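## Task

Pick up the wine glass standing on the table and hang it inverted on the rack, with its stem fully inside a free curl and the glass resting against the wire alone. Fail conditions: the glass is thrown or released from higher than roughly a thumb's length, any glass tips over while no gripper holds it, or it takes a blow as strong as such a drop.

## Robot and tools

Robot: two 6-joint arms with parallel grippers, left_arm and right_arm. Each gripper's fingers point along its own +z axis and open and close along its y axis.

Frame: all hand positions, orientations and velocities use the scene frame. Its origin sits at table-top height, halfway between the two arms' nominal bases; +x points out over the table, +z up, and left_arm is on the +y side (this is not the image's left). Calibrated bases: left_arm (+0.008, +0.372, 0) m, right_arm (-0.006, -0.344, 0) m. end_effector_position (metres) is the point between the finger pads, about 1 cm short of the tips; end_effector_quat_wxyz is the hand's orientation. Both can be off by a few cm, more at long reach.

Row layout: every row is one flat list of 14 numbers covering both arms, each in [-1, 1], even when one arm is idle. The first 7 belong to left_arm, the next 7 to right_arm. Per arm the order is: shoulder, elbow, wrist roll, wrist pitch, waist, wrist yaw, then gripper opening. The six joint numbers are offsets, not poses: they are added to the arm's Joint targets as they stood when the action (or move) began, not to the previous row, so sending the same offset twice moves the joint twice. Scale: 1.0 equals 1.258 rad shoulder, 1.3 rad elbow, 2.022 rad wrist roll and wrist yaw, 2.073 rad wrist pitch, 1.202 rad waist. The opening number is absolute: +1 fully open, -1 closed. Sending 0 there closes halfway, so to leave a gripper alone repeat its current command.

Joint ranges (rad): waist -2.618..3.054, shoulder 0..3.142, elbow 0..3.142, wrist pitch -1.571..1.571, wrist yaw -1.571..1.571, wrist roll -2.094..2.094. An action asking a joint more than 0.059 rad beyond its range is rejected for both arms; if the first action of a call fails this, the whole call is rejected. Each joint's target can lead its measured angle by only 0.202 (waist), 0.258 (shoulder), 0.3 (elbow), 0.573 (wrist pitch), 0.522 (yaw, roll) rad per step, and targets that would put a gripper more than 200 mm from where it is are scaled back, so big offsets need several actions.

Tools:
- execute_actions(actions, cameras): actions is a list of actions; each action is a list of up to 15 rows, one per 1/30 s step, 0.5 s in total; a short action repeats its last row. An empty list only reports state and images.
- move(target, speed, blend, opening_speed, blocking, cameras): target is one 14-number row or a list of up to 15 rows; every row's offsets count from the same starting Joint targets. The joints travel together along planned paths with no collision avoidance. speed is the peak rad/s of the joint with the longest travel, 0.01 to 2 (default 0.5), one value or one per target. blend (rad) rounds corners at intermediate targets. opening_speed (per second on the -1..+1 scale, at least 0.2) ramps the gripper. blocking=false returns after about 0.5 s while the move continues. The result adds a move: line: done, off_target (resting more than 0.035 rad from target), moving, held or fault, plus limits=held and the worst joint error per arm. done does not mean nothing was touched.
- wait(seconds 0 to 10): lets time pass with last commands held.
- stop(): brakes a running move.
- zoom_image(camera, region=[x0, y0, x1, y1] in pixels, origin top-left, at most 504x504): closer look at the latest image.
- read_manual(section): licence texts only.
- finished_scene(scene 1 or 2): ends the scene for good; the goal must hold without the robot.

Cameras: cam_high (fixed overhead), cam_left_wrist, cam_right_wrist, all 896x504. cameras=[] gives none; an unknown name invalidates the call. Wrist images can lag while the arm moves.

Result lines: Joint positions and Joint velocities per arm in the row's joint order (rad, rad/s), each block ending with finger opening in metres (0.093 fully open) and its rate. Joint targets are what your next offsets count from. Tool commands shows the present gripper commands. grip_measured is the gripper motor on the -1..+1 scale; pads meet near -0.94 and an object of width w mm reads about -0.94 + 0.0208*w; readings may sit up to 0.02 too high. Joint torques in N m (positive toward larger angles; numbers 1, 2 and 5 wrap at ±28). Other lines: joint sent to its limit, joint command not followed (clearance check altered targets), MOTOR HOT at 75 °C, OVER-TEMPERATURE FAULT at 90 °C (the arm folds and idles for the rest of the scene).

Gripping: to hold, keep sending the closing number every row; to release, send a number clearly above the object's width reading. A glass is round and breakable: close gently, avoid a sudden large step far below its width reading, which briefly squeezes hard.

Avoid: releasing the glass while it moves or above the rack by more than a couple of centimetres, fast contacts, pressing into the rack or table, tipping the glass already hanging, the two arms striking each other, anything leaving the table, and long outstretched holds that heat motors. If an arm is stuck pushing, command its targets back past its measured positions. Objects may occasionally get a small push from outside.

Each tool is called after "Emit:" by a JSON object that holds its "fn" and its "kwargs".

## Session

Emit:
{"fn": "execute_actions", "kwargs": {"actions": []}}

Emit:
{"fn": "zoom_image", "kwargs": {"camera": "cam_high", "region": [380, 200, 600, 400]}}

Scene clock: 0.00 s.
left_arm: end_effector_position=(+0.4116, +0.3657, +0.1154) grip_measured=+1.000 end_effector_quat_wxyz=(+0.616, -0.002, +0.788, +0.012) | right_arm: end_effector_position=(+0.3798, -0.3517, +0.1213) grip_measured=+1.000 end_effector_quat_wxyz=(+0.635, +0.012, +0.772, -0.012)
Joint names: [shoulder, elbow, wrist roll, wrist pitch, waist, wrist yaw]
Joint positions: left_arm=[1.57 0.392 0.002 0.934 -0.038 -0.059 0.093] | right_arm=[1.521 0.303 0.002 1.025 -0.023 0.026 0.093]
Joint velocities: within noise
Joint torques (N m): no reading
Heat: left arm: 33 °C; right arm: 29 °C.
Joint targets: left_arm=[1.562 0.400 0.002 0.940 -0.038 -0.059] | right_arm=[1.516 0.310 0.002 1.028 -0.023 0.026]
Tool commands: left_gripper/opening=+1.0 right_gripper/opening=+1.0
camera_calibration:
cam_left_wrist: T_world_to_cam=[[0.00468474, -0.999735, -0.0225243, 0.367558], [-0.619573, 0.0147785, -0.7848, 0.380347], [0.784925, 0.017632, -0.61934, -0.177478], [0, 0, 0, 1]] pos_world=[0.373238, 0.364969, 0.196856]
cam_right_wrist: T_world_to_cam=[[-0.0511206, -0.998147, -0.0329985, -0.325919], [-0.573131, 0.0563802, -0.817522, 0.376861], [0.817868, -0.0228798, -0.574951, -0.171161], [0, 0, 0, 1]] pos_world=[0.339316, -0.350479, 0.198929]

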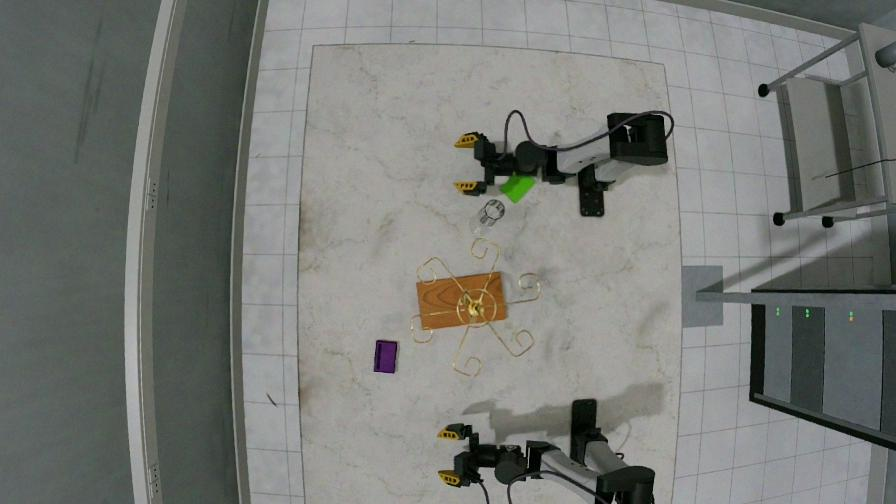

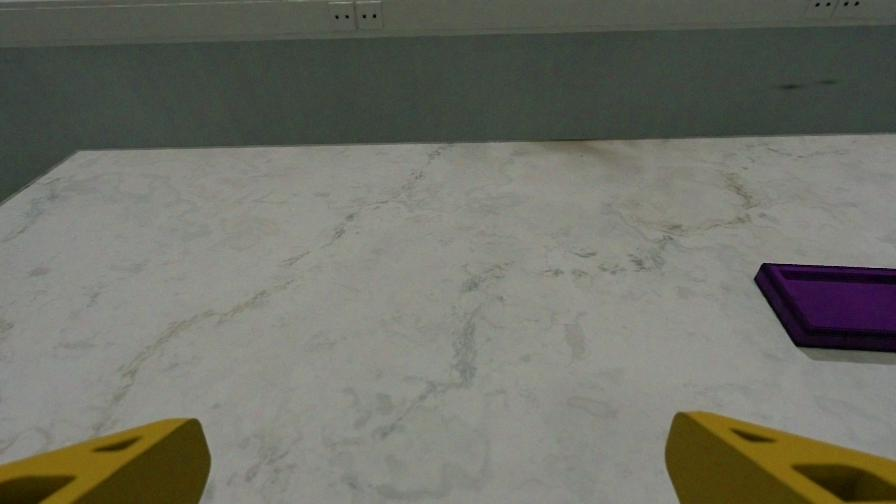

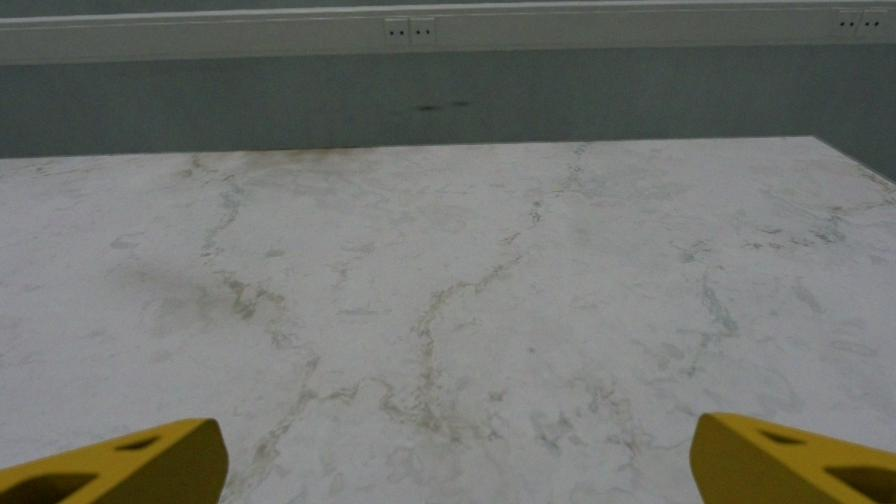

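Scaled by 2.291 from the camera's 896x504 image, which has a finer 1280x720 frame.

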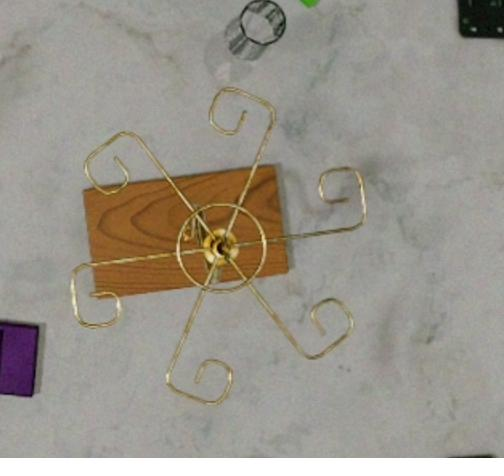

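Emit:
{"fn": "zoom_image", "kwargs": {"camera": "cam_high", "region": [460, 230, 520, 280]}}

Emit:
{"fn": "zoom_image", "kwargs": {"camera": "cam_high", "region": [440, 160, 560, 260]}}

Emit:
{"fn": "zoom_image", "kwargs": {"camera": "cam_high", "region": [500, 260, 560, 310]}}

Scaled by 8.400 from the camera's 896x504 image, which has a finer 1280x720 frame.

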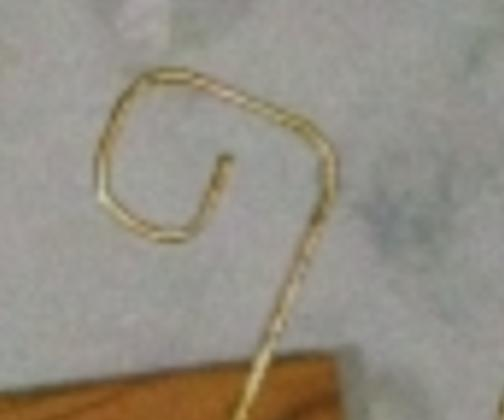

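Scaled by 4.200 from the camera's 896x504 image, which has a finer 1280x720 frame.

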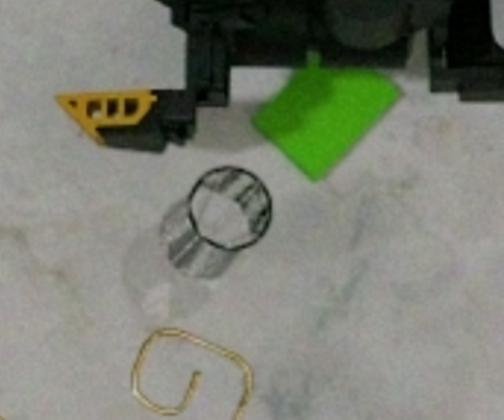

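Scaled by 8.400 from the camera's 896x504 image, which has a finer 1280x720 frame.

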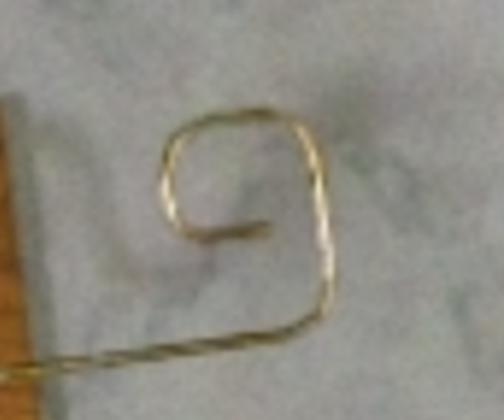

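Emit:
{"fn": "move", "kwargs": {"target": [[0,0,0,0,0,0,1,-0.118,0.635,0,-0.5,-0.462,0,1],[0,0,0,0,0,0,1,-0.118,0.635,-0.632,-1.0,-0.462,-0.785,1]], "speed": 1.0, "blend": 0.2, "cameras": ["cam_high","cam_right_wrist"]}}

Emit:
{"fn": "zoom_image", "kwargs": {"camera": "cam_high", "region": [440, 160, 560, 260]}}

Scene clock: 79.77 s.
left_arm: end_effector_position=(+0.4116, +0.3657, +0.1154) grip_measured=+1.000 end_effector_quat_wxyz=(+0.616, -0.002, +0.788, +0.012) | right_arm: end_effector_position=(+0.2894, -0.3300, +0.2898) grip_measured=+1.000 end_effector_quat_wxyz=(+0.607, -0.333, +0.631, +0.349)
Joint positions: left_arm=[1.57 0.392 0.002 0.934 -0.038 -0.059 0.093] | right_arm=[1.381 1.108 -1.268 -1.03 -0.573 -1.551 0.093]
Joint torques (N m): left_arm=[-7.09 5 -0.04 2.09 -0.35 -0.06] | right_arm=[-5.9 7.76 -0.2 0.37 -0.59 -0.86]
Heat: left arm: 37 °C; right arm: 34 °C.
Joint targets: left_arm=[1.562 0.400 0.002 0.940 -0.038 -0.059] | right_arm=[1.368 1.135 -1.276 -1.045 -0.578 -1.562]
move: done
camera_calibration:
cam_right_wrist: T_world_to_cam=[[0.83681, -0.542447, -0.074165, -0.39797], [-0.287443, -0.319997, -0.902762, 0.279413], [0.465968, 0.776758, -0.423699, 0.322072], [0, 0, 0, 1]]
Images, in order: cam_high, cam_right_wrist.

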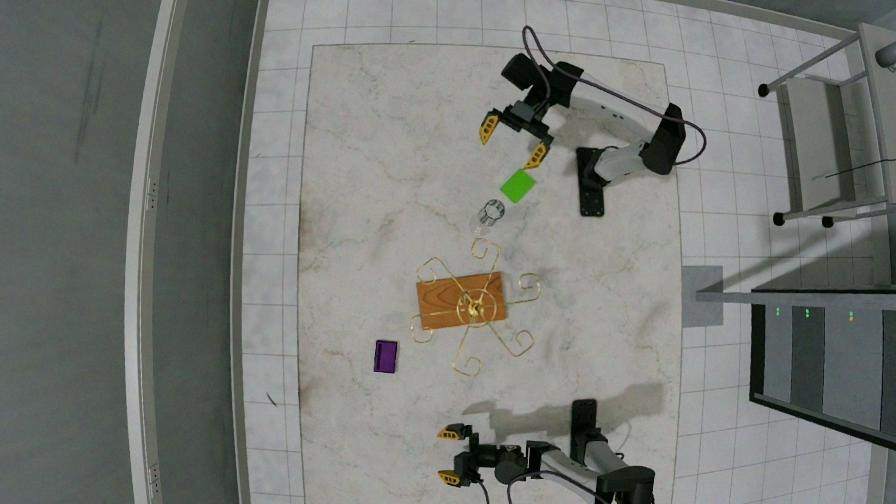

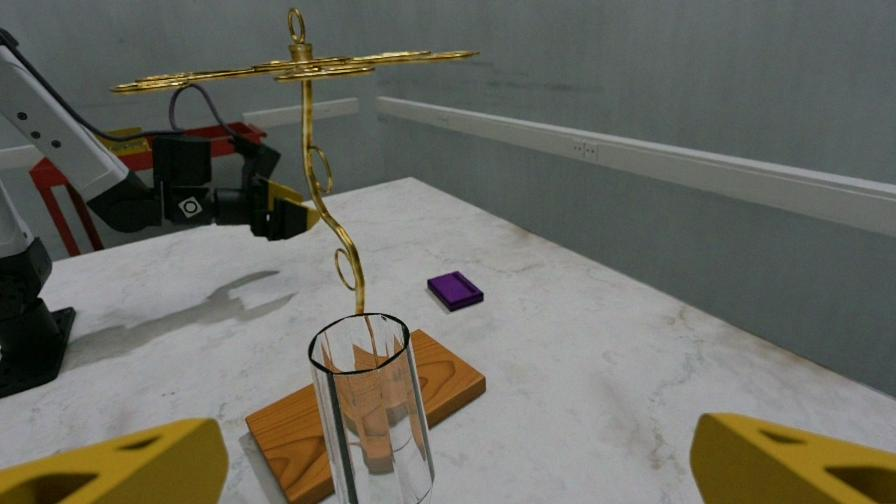

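Scaled by 4.200 from the camera's 896x504 image, which has a finer 1280x720 frame.

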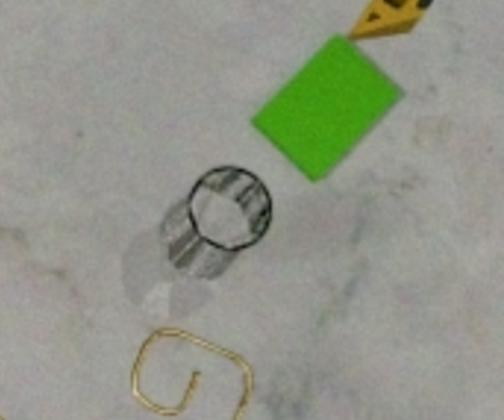

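Emit:
{"fn": "move", "kwargs": {"target": [0,0,0,0,0,0,1,0.1176,-0.226,0,0.214,0.0216,0,1], "speed": 0.6, "cameras": ["cam_high","cam_right_wrist"]}}

Scene clock: 106.13 s.
left_arm: end_effector_position=(+0.4116, +0.3657, +0.1154) grip_measured=+1.000 end_effector_quat_wxyz=(+0.616, -0.002, +0.788, +0.012) | right_arm: end_effector_position=(+0.3009, -0.3330, +0.2006) grip_measured=+1.000 end_effector_quat_wxyz=(+0.610, -0.344, +0.623, +0.347)
Joint positions: left_arm=[1.57 0.392 0.002 0.934 -0.038 -0.059 0.093] | right_arm=[1.512 0.85 -1.269 -0.62 -0.56 -1.556 0.093]
Joint torques (N m): left_arm=[-7.09 4.92 -0.07 2.08 -0.32 -0.01] | right_arm=[-5.08 4.7 -0.13 0.68 0.55 -0.81]
Joint targets: left_arm=[1.562 0.400 0.002 0.940 -0.038 -0.059] | right_arm=[1.515 0.842 -1.276 -0.602 -0.553 -1.562]
move: done
camera_calibration:
cam_right_wrist: T_world_to_cam=[[0.846369, -0.530111, -0.0514078, -0.41923], [-0.262418, -0.331076, -0.906381, 0.190707], [0.463462, 0.780622, -0.419323, 0.282424], [0, 0, 0, 1]]
Images, in order: cam_high, cam_right_wrist.

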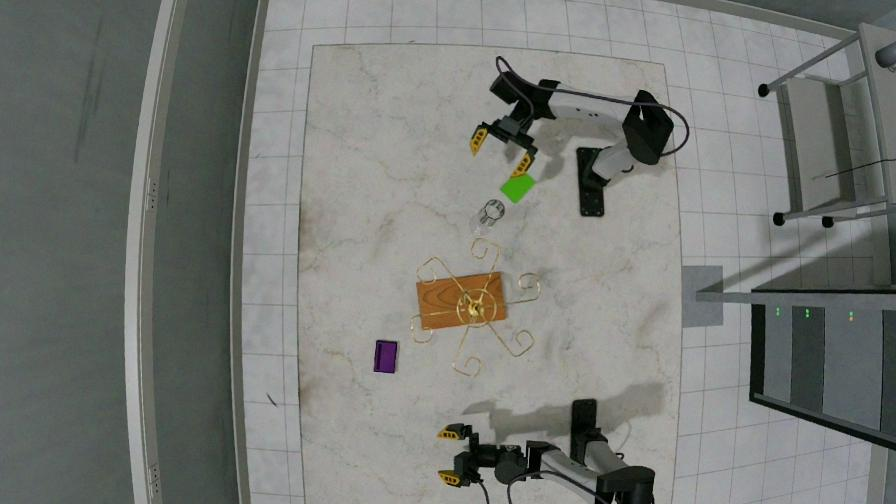

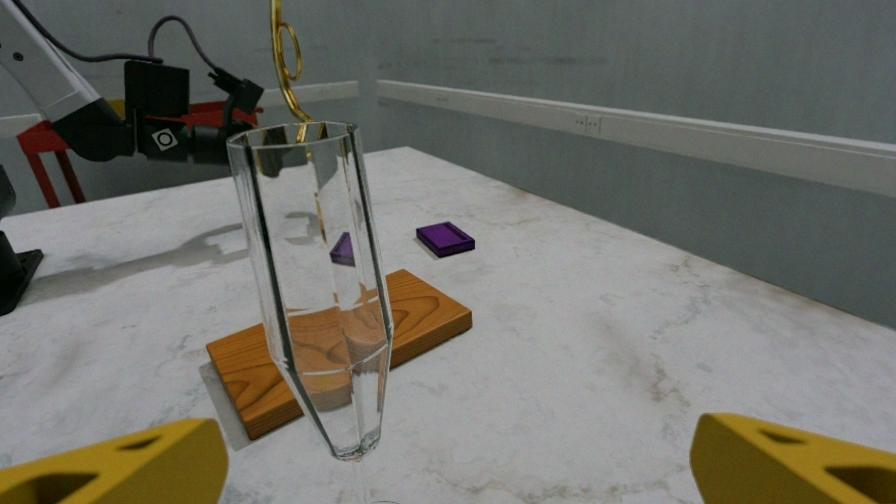

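Emit:
{"fn": "zoom_image", "kwargs": {"camera": "cam_high", "region": [465, 140, 545, 220]}}

Scaled by 6.300 from the camera's 896x504 image, which has a finer 1280x720 frame.

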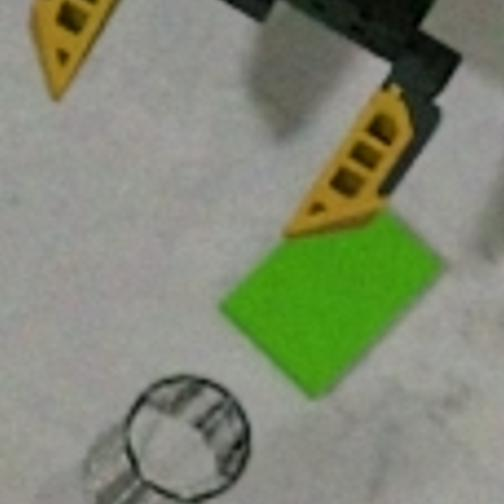

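Emit:
{"fn": "move", "kwargs": {"target": [0,0,0,0,0,0,1,0.35,-0.11,-0.146,0.138,0.006,-0.008,1], "speed": 0.6, "cameras": ["cam_high","cam_right_wrist"]}}

Emit:
{"fn": "zoom_image", "kwargs": {"camera": "cam_high", "region": [445, 150, 545, 250]}}

Scene clock: 165.97 s.
left_arm: end_effector_position=(+0.4116, +0.3657, +0.1154) grip_measured=+1.000 end_effector_quat_wxyz=(+0.616, -0.002, +0.788, +0.012) | right_arm: end_effector_position=(+0.2970, -0.3285, +0.0705) grip_measured=+1.000 end_effector_quat_wxyz=(+0.610, -0.344, +0.619, +0.355)
Joint positions: left_arm=[1.57 0.392 0.002 0.934 -0.038 -0.059 0.093] | right_arm=[1.953 0.704 -1.563 -0.333 -0.552 -1.567 0.093]
Joint torques (N m): left_arm=[-7.34 4.88 -0.05 2.04 -0.46 -0.02] | right_arm=[-6.54 2.55 -0.13 0.37 0.65 -0.89]
Joint targets: left_arm=[1.562 0.400 0.002 0.940 -0.038 -0.059] | right_arm=[1.956 0.699 -1.571 -0.316 -0.545 -1.578]
move: done
camera_calibration:
cam_right_wrist: T_world_to_cam=[[0.852283, -0.519768, -0.0587858, -0.418023], [-0.259459, -0.322487, -0.910321, 0.0754866], [0.454198, 0.791103, -0.409708, 0.231678], [0, 0, 0, 1]]
Images, in order: cam_high, cam_right_wrist.

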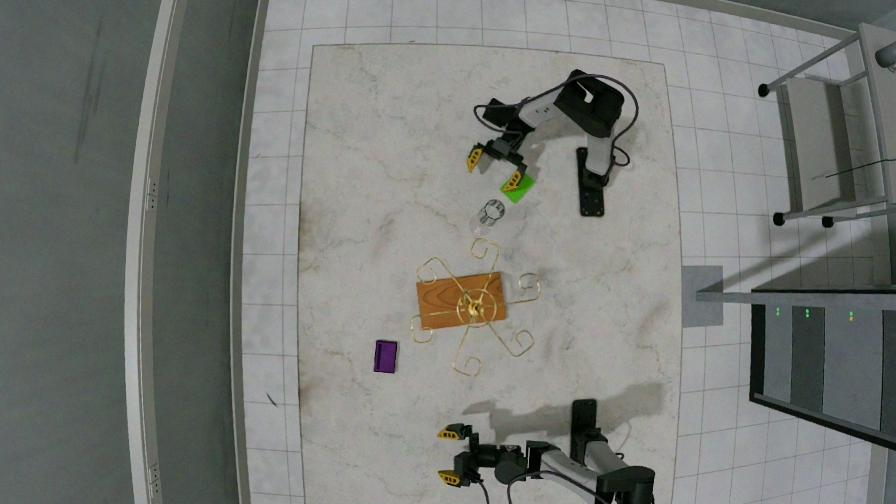

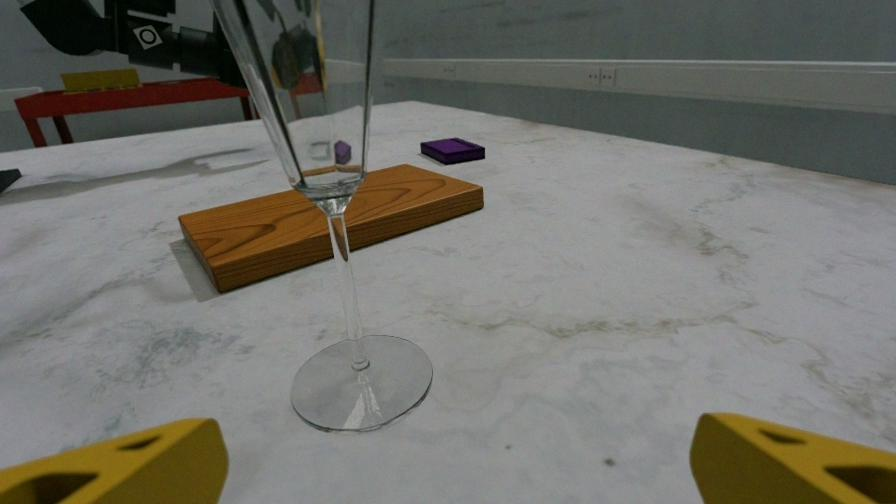

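Scaled by 5.040 from the camera's 896x504 image, which has a finer 1280x720 frame.

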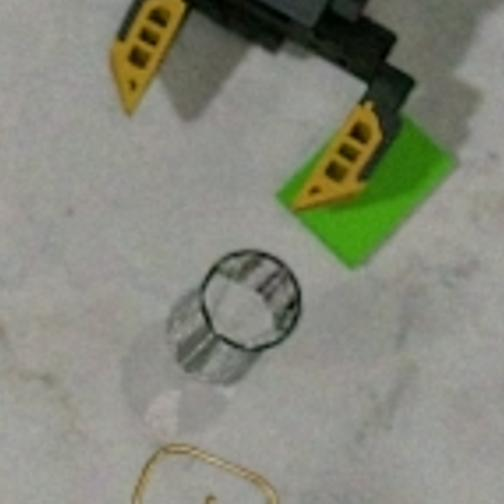

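Emit:
{"fn": "move", "kwargs": {"target": [0,0,0,0,0,0,1,0.1137,0.18,0,-0.043,0.3436,0,1], "speed": 0.25, "cameras": ["cam_high","cam_right_wrist"]}}

Emit:
{"fn": "zoom_image", "kwargs": {"camera": "cam_high", "region": [445, 150, 545, 250]}}

Scene clock: 197.70 s.
left_arm: end_effector_position=(+0.4116, +0.3657, +0.1154) grip_measured=+1.000 end_effector_quat_wxyz=(+0.616, -0.002, +0.788, +0.012) | right_arm: end_effector_position=(+0.3131, -0.2131, +0.0652) grip_measured=+1.000 end_effector_quat_wxyz=(+0.528, -0.469, +0.530, +0.469)
Joint positions: left_arm=[1.57 0.392 0.002 0.934 -0.038 -0.059 0.093] | right_arm=[2.09 0.913 -1.564 -0.388 -0.135 -1.569 0.093]
Joint torques (N m): left_arm=[-6.98 4.94 -0.09 2.13 -0.23 -0.07] | right_arm=[-7.34 4.94 -0.16 0.1 0.17 -0.91]
Heat: left arm: 43 °C; right arm: 32 °C.
Joint targets: left_arm=[1.562 0.400 0.002 0.940 -0.038 -0.059] | right_arm=[2.099 0.933 -1.571 -0.405 -0.132 -1.578]
move: done
camera_calibration:
cam_right_wrist: T_world_to_cam=[[0.990668, -0.130136, -0.0405108, -0.333624], [-0.0899442, -0.400898, -0.911697, 0.0423606], [0.102404, 0.906833, -0.408862, 0.265659], [0, 0, 0, 1]]
Images, in order: cam_high, cam_right_wrist.

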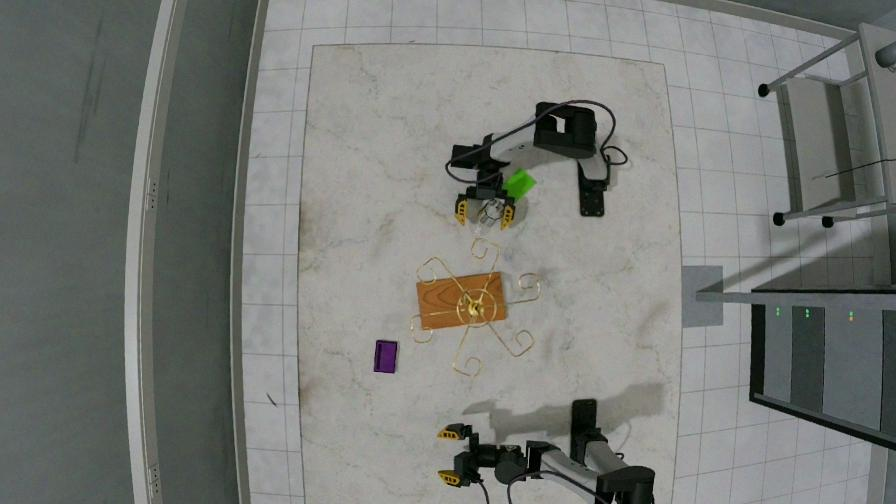

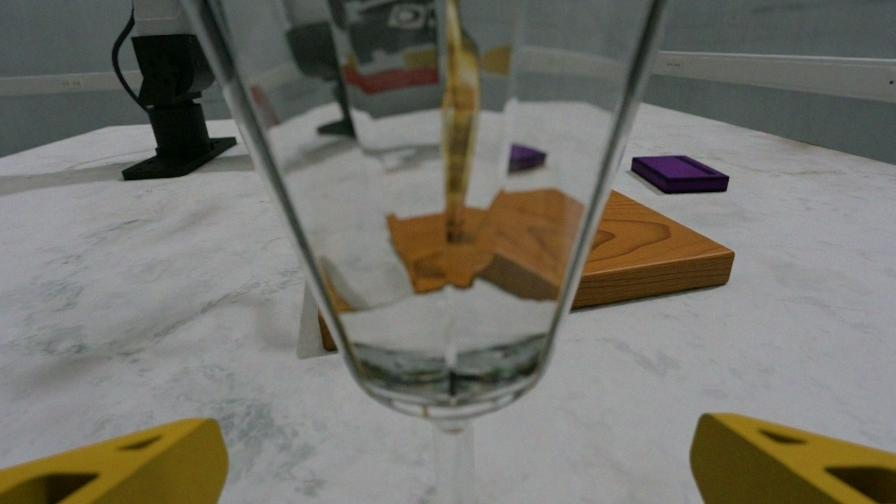

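Scaled by 5.040 from the camera's 896x504 image, which has a finer 1280x720 frame.

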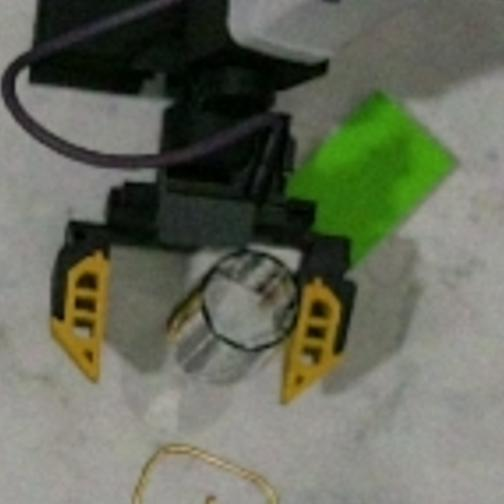

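Emit:
{"fn": "move", "kwargs": {"target": [0,0,0,0,0,0,1,-0.006,-0.012,0,0.003,-0.02,0,1], "speed": 0.1, "cameras": []}}

Emit:
{"fn": "move", "kwargs": {"target": [0,0,0,0,0,0,1,0,0,0,0,0,0,-1], "opening_speed": 0.6, "cameras": ["cam_high","cam_right_wrist"]}}

Emit:
{"fn": "zoom_image", "kwargs": {"camera": "cam_high", "region": [445, 150, 545, 250]}}

Scene clock: 224.93 s.
left_arm: end_effector_position=(+0.4116, +0.3657, +0.1154) grip_measured=+1.000 end_effector_quat_wxyz=(+0.616, -0.002, +0.788, +0.012) | right_arm: end_effector_position=(+0.3150, -0.2179, +0.0652) grip_measured=+1.000 end_effector_quat_wxyz=(+0.531, -0.465, +0.534, +0.465)
Joint positions: left_arm=[1.57 0.392 0.002 0.934 -0.038 -0.059 0.093] | right_arm=[2.09 0.913 -1.564 -0.389 -0.15 -1.569 0.093]
Joint torques (N m): left_arm=[-7.02 4.83 -0.06 2.05 -0.4 0.01] | right_arm=[-8.09 3.71 -0.18 0.11 -0.69 -0.88]
Joint targets: left_arm=[1.562 0.400 0.002 0.940 -0.038 -0.059] | right_arm=[2.091 0.917 -1.571 -0.399 -0.157 -1.578]
move: done

Scene clock: 228.73 s.
left_arm: end_effector_position=(+0.4116, +0.3657, +0.1154) grip_measured=+1.000 end_effector_quat_wxyz=(+0.616, -0.002, +0.788, +0.012) | right_arm: end_effector_position=(+0.3150, -0.2179, +0.0654) grip_measured=-0.942 end_effector_quat_wxyz=(+0.533, -0.466, +0.532, +0.464)
Joint positions: left_arm=[1.57 0.392 0.002 0.934 -0.038 -0.059 0.093] | right_arm=[2.09 0.913 -1.568 -0.389 -0.15 -1.57 0]
Joint torques (N m): left_arm=[-7.02 5.15 -0.06 2.02 -0.29 0.02] | right_arm=[-8.06 3.66 -0.14 0.12 -0.77 -0.86]
Joint targets: left_arm=[1.562 0.400 0.002 0.940 -0.038 -0.059] | right_arm=[2.091 0.917 -1.571 -0.399 -0.157 -1.577]
move: done
camera_calibration:
cam_right_wrist: T_world_to_cam=[[0.988765, -0.144805, -0.0370962, -0.338864], [-0.0926023, -0.398559, -0.912456, 0.0422528], [0.117343, 0.905639, -0.40749, 0.264825], [0, 0, 0, 1]]
Images, in order: cam_high, cam_right_wrist.

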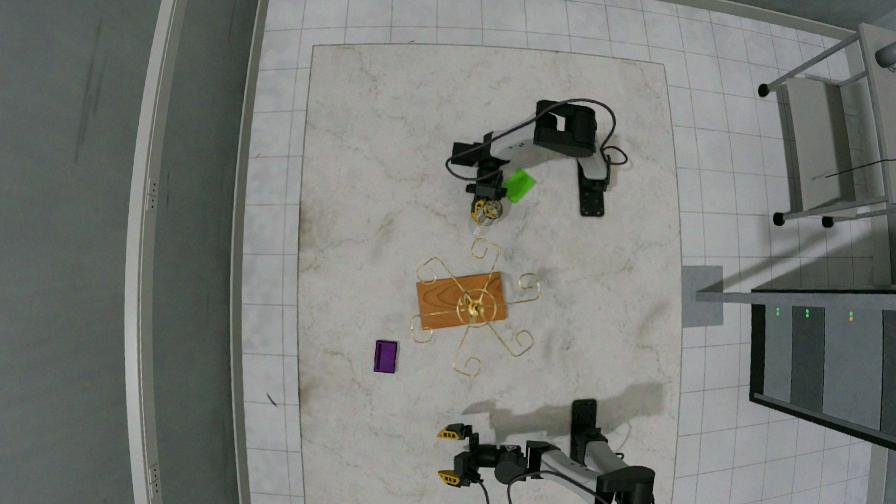

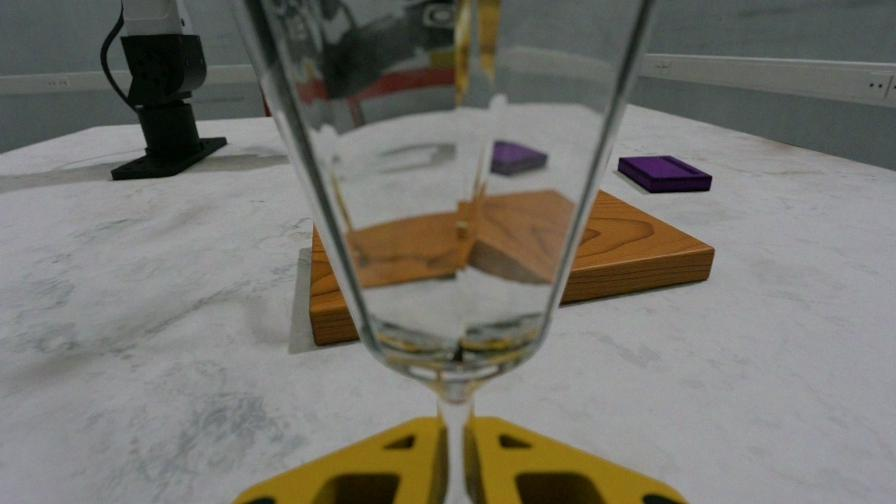

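Scaled by 5.040 from the camera's 896x504 image, which has a finer 1280x720 frame.

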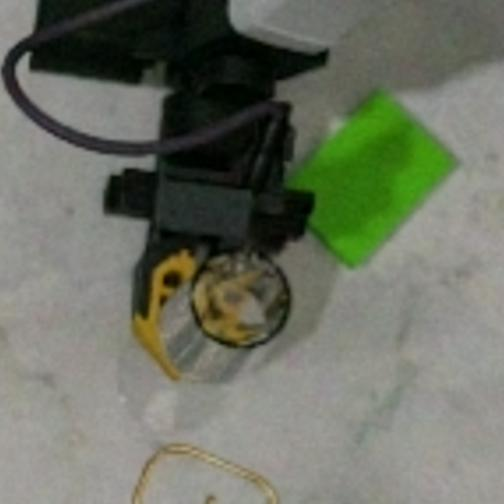

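Emit:
{"fn": "move", "kwargs": {"target": [[0,0,0,0,0,0,1,-0.4396,0.282,0,-0.443,-0.184,0,-1],[0,0,0,0,0,0,1,-0.4396,0.282,1.0,-0.443,-0.184,0,-1]], "speed": [0.4,0.8], "blend": 0.1, "cameras": ["cam_high","cam_right_wrist"]}}

Emit:
{"fn": "zoom_image", "kwargs": {"camera": "cam_high", "region": [420, 110, 560, 250]}}

Scene clock: 317.93 s.
left_arm: end_effector_position=(+0.4116, +0.3657, +0.1154) grip_measured=+1.000 end_effector_quat_wxyz=(+0.616, -0.002, +0.788, +0.012) | right_arm: end_effector_position=(+0.3018, -0.2788, +0.2854) grip_measured=-0.956 end_effector_quat_wxyz=(-0.046, +0.290, +0.648, +0.702)
Joint positions: left_arm=[1.57 0.392 0.002 0.934 -0.038 -0.059 0.093] | right_arm=[1.559 1.253 0.446 -1.305 -0.371 -1.561 0]
Joint torques (N m): left_arm=[-7.35 4.93 -0.08 2.02 -0.36 -0.03] | right_arm=[-7.84 7.84 -0.12 0.12 -0.69 -0.96]
Joint targets: left_arm=[1.562 0.400 0.002 0.940 -0.038 -0.059] | right_arm=[1.538 1.284 0.451 -1.317 -0.378 -1.578]
move: done
camera_calibration:
cam_right_wrist: T_world_to_cam=[[-0.47679, 0.157033, -0.864877, 0.43616], [-0.878871, -0.103133, 0.465779, 0.143736], [-0.0160546, 0.982194, 0.187184, 0.303055], [0, 0, 0, 1]]
Images, in order: cam_high, cam_right_wrist.

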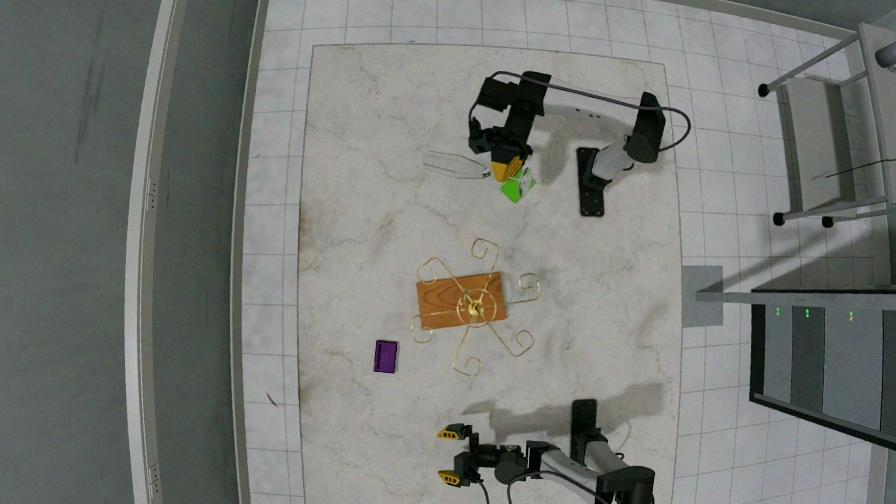

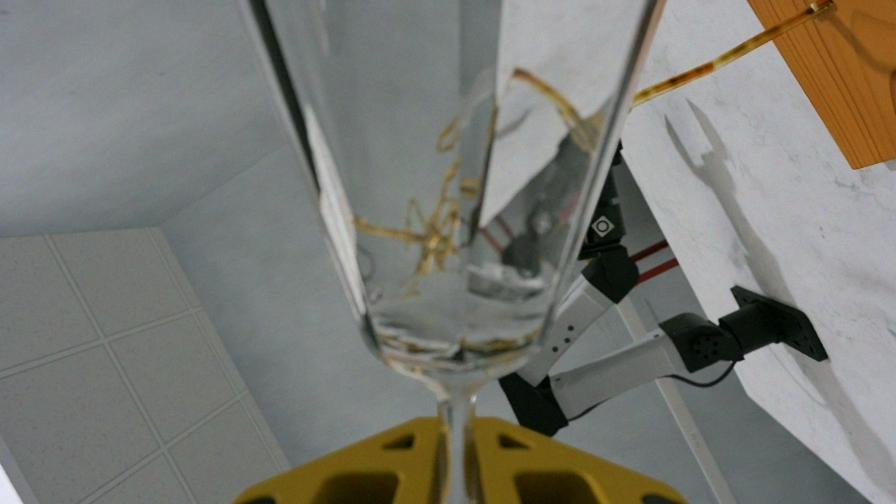

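Scaled by 3.600 from the camera's 896x504 image, which has a finer 1280x720 frame.

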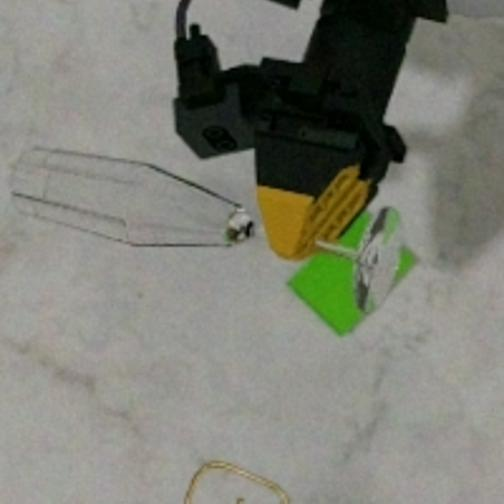

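Emit:
{"fn": "move", "kwargs": {"target": [[-0.602,-0.043,0,-0.02,0,0.0045,0,-0.102,0.108,0.786,0.117,0,0,-1],[-0.602,-0.043,0,-0.02,-0.825,0.0045,0,-0.102,0.108,0.786,0.117,0,0,-1]], "speed": 0.8, "opening_speed": 0.8}}

Emit:
{"fn": "zoom_image", "kwargs": {"camera": "cam_high", "region": [430, 140, 550, 260]}}

Scene clock: 351.53 s.
left_arm: end_effector_position=(+0.1722, +0.1179, +0.3566) grip_measured=+0.002 end_effector_quat_wxyz=(+0.745, +0.241, +0.474, -0.402) | right_arm: end_effector_position=(+0.2988, -0.2777, +0.3561) grip_measured=-0.956 end_effector_quat_wxyz=(-0.409, +0.589, +0.396, +0.573)
Joint positions: left_arm=[0.809 0.356 0.002 0.903 -1.026 -0.056 0.045] | right_arm=[1.431 1.39 2.032 -1.096 -0.371 -1.561 0]
Joint torques (N m): left_arm=[-1.58 4.81 -0.08 1.58 -0.66 0.11] | right_arm=[-7.15 8.39 -0.03 0.86 -0.69 -0.93]
Joint targets: left_arm=[0.804 0.344 0.002 0.898 -1.030 -0.050] | right_arm=[1.410 1.424 2.040 -1.075 -0.378 -1.577]
move: done
camera_calibration:
cam_left_wrist: T_world_to_cam=[[-0.83106, -0.556103, 0.00947075, 0.20661], [0.00673088, -0.0270828, -0.999611, 0.398694], [0.556143, -0.830672, 0.0262505, 0.0733519], [0, 0, 0, 1]]
cam_right_wrist: T_world_to_cam=[[-0.937324, 0.34208, 0.0663658, 0.353061], [-0.0796733, -0.395803, 0.914873, -0.37172], [0.339227, 0.852245, 0.39825, 0.0712713], [0, 0, 0, 1]]

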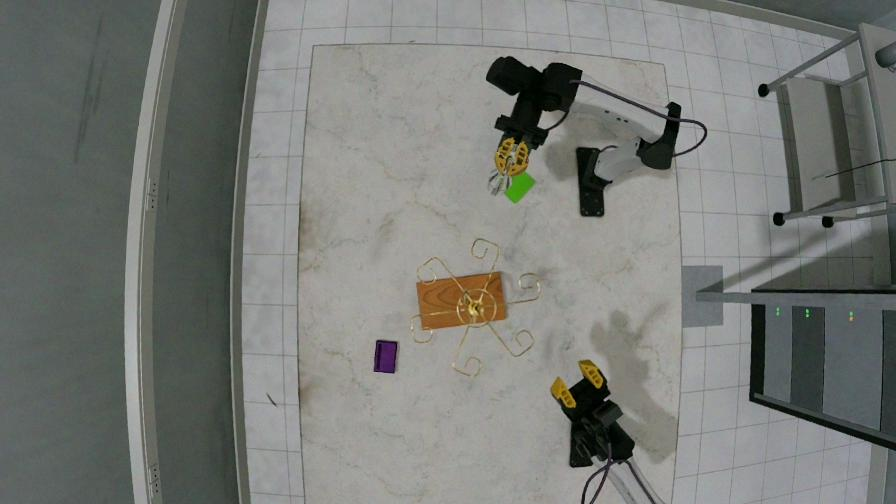

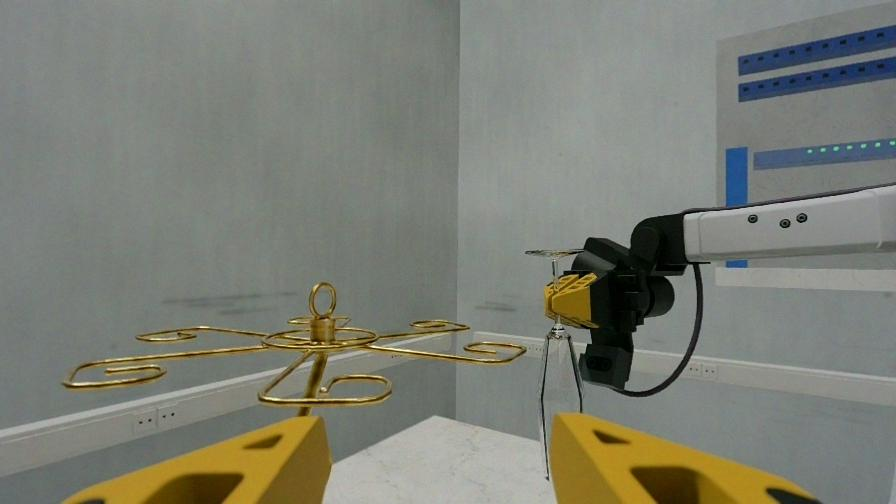

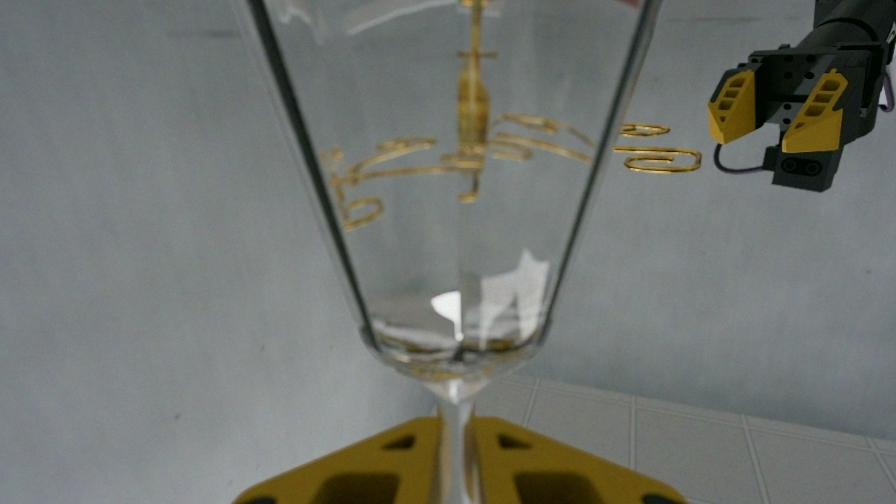

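Scaled by 4.200 from the camera's 896x504 image, which has a finer 1280x720 frame.

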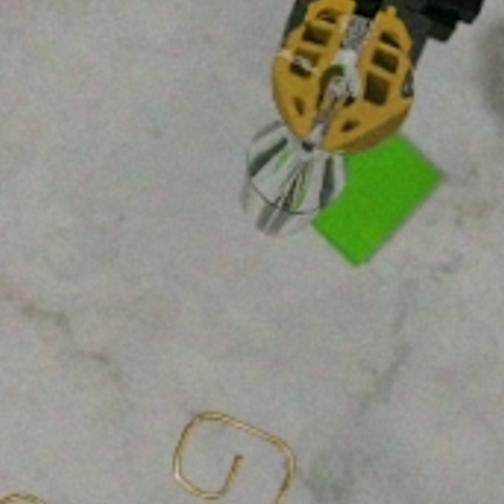

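Emit:
{"fn": "move", "kwargs": {"target": [0,0,0,0,0,0,0,0.373,0.2585,0,0.06,0.2554,0,-1], "speed": 0.4, "cameras": ["cam_high","cam_left_wrist"]}}

Emit:
{"fn": "zoom_image", "kwargs": {"camera": "cam_left_wrist", "region": [400, 230, 640, 390]}}

Emit:
{"fn": "zoom_image", "kwargs": {"camera": "cam_high", "region": [420, 170, 540, 290]}}

Scene clock: 411.93 s.
left_arm: end_effector_position=(+0.1722, +0.1179, +0.3566) grip_measured=+0.002 end_effector_quat_wxyz=(+0.745, +0.241, +0.474, -0.402) | right_arm: end_effector_position=(+0.3876, -0.1980, +0.3174) grip_measured=-0.956 end_effector_quat_wxyz=(-0.487, +0.522, +0.481, +0.508)
Joint positions: left_arm=[0.809 0.356 0.002 0.903 -1.026 -0.056 0.045] | right_arm=[1.881 1.724 2.033 -0.972 -0.072 -1.561 0]
Joint torques (N m): left_arm=[-1.31 4.89 -0.09 1.6 -0.8 0.05] | right_arm=[-9.29 8.57 -0.03 0.91 0.03 -0.94]
Heat: left arm: 46 °C; right arm: 37 °C.
Joint targets: left_arm=[0.804 0.344 0.002 0.898 -1.030 -0.050] | right_arm=[1.879 1.760 2.040 -0.950 -0.071 -1.578]
move: off_target (right_arm); right_arm: the elbow is farthest, 0.036 rad from its target
camera_calibration:
cam_left_wrist: T_world_to_cam=[[-0.83106, -0.556103, 0.00947075, 0.20661], [0.00673088, -0.0270828, -0.999611, 0.398694], [0.556143, -0.830672, 0.0262505, 0.0733519], [0, 0, 0, 1]]
Images, in order: cam_high, cam_left_wrist.

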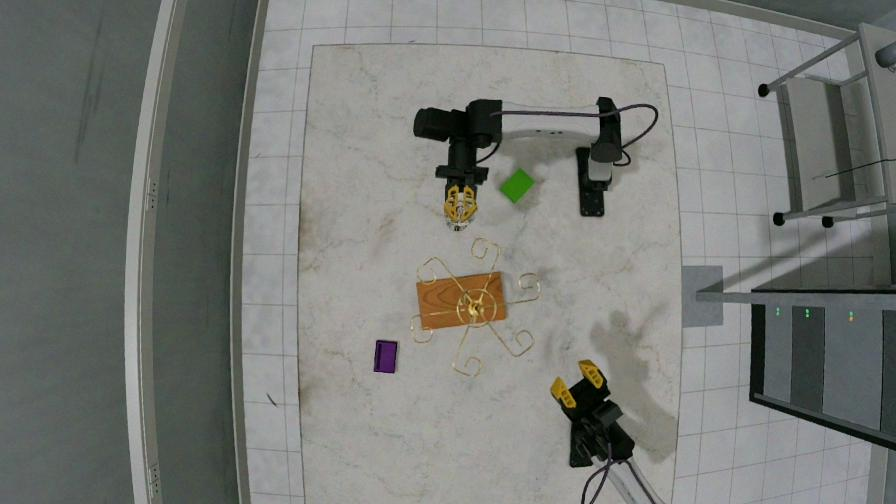

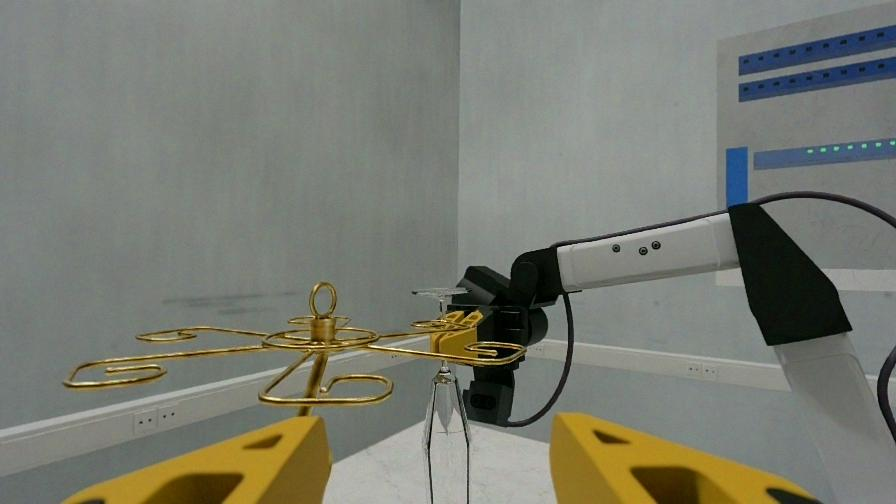

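Scaled by 2.100 from the camera's 896x504 image, which has a finer 1280x720 frame.

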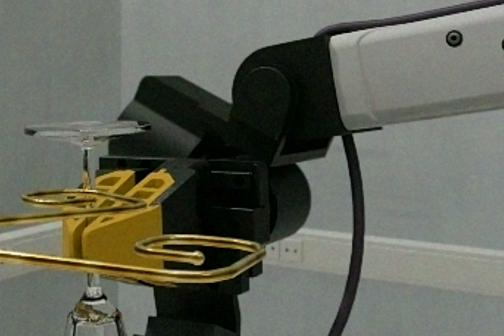

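Scaled by 4.200 from the camera's 896x504 image, which has a finer 1280x720 frame.

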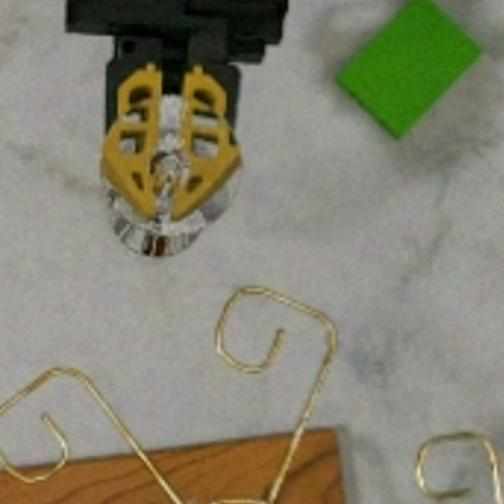

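Emit:
{"fn": "move", "kwargs": {"target": [0,0,0,0,0,0,0,0.066,0.049,0,0.021,0.134,0,-1], "speed": 0.15, "cameras": ["cam_high","cam_left_wrist"]}}

Emit:
{"fn": "zoom_image", "kwargs": {"camera": "cam_left_wrist", "region": [330, 230, 570, 390]}}

Emit:
{"fn": "zoom_image", "kwargs": {"camera": "cam_high", "region": [430, 200, 530, 300]}}

Scene clock: 454.73 s.
left_arm: end_effector_position=(+0.1722, +0.1179, +0.3565) grip_measured=+0.002 end_effector_quat_wxyz=(+0.745, +0.241, +0.474, -0.402) | right_arm: end_effector_position=(+0.3807, -0.1350, +0.3072) grip_measured=-0.956 end_effector_quat_wxyz=(+0.520, -0.475, -0.528, -0.474)
Joint positions: left_arm=[0.809 0.356 0.002 0.903 -1.026 -0.056 0.045] | right_arm=[1.959 1.786 2.033 -0.929 0.088 -1.561 0]
Joint torques (N m): left_arm=[-1.36 4.7 -0.06 1.54 -0.62 0.05] | right_arm=[-9.57 8.79 -0.05 0.92 0.17 -0.89]
Joint targets: left_arm=[0.804 0.344 0.002 0.898 -1.030 -0.050] | right_arm=[1.962 1.823 2.040 -0.906 0.090 -1.578]
move: off_target (right_arm); right_arm: the elbow is farthest, 0.038 rad from its target
camera_calibration:
cam_left_wrist: T_world_to_cam=[[-0.831058, -0.556106, 0.00945344, 0.206615], [0.00653341, -0.0267566, -0.999621, 0.398609], [0.556148, -0.830681, 0.0258695, 0.0734499], [0, 0, 0, 1]]
Images, in order: cam_high, cam_left_wrist.

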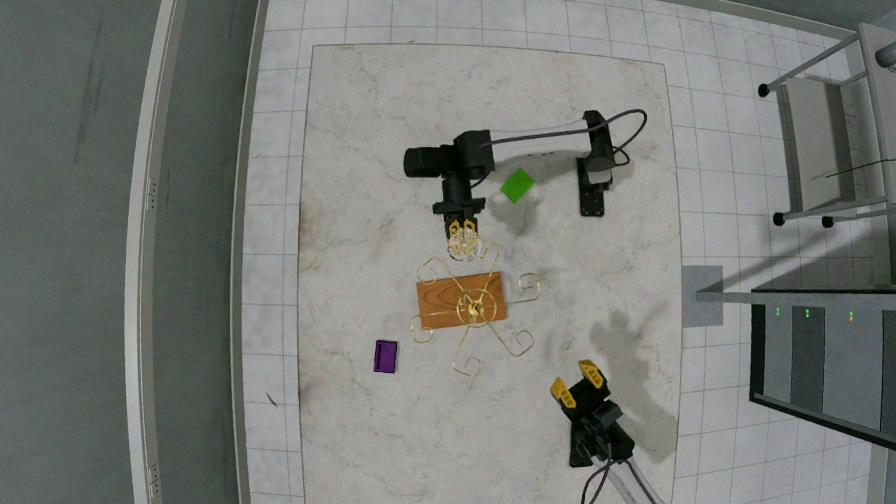

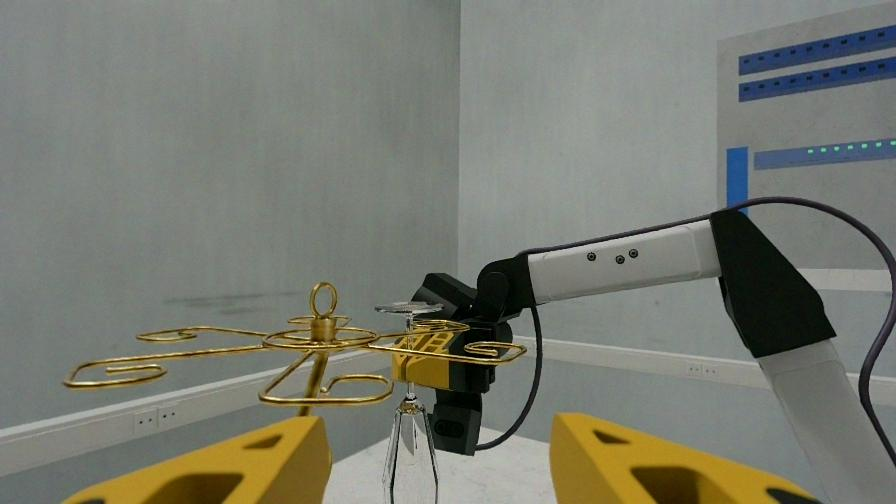

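Scaled by 2.100 from the camera's 896x504 image, which has a finer 1280x720 frame.

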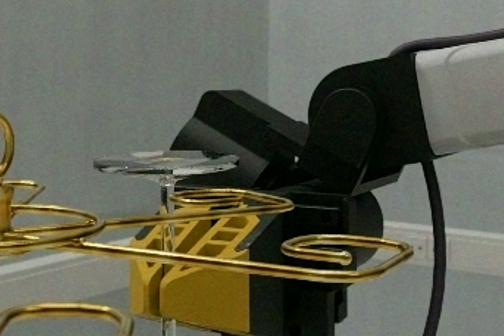

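Scaled by 5.040 from the camera's 896x504 image, which has a finer 1280x720 frame.

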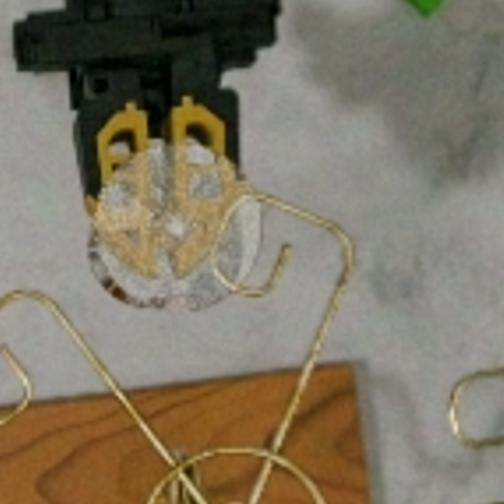

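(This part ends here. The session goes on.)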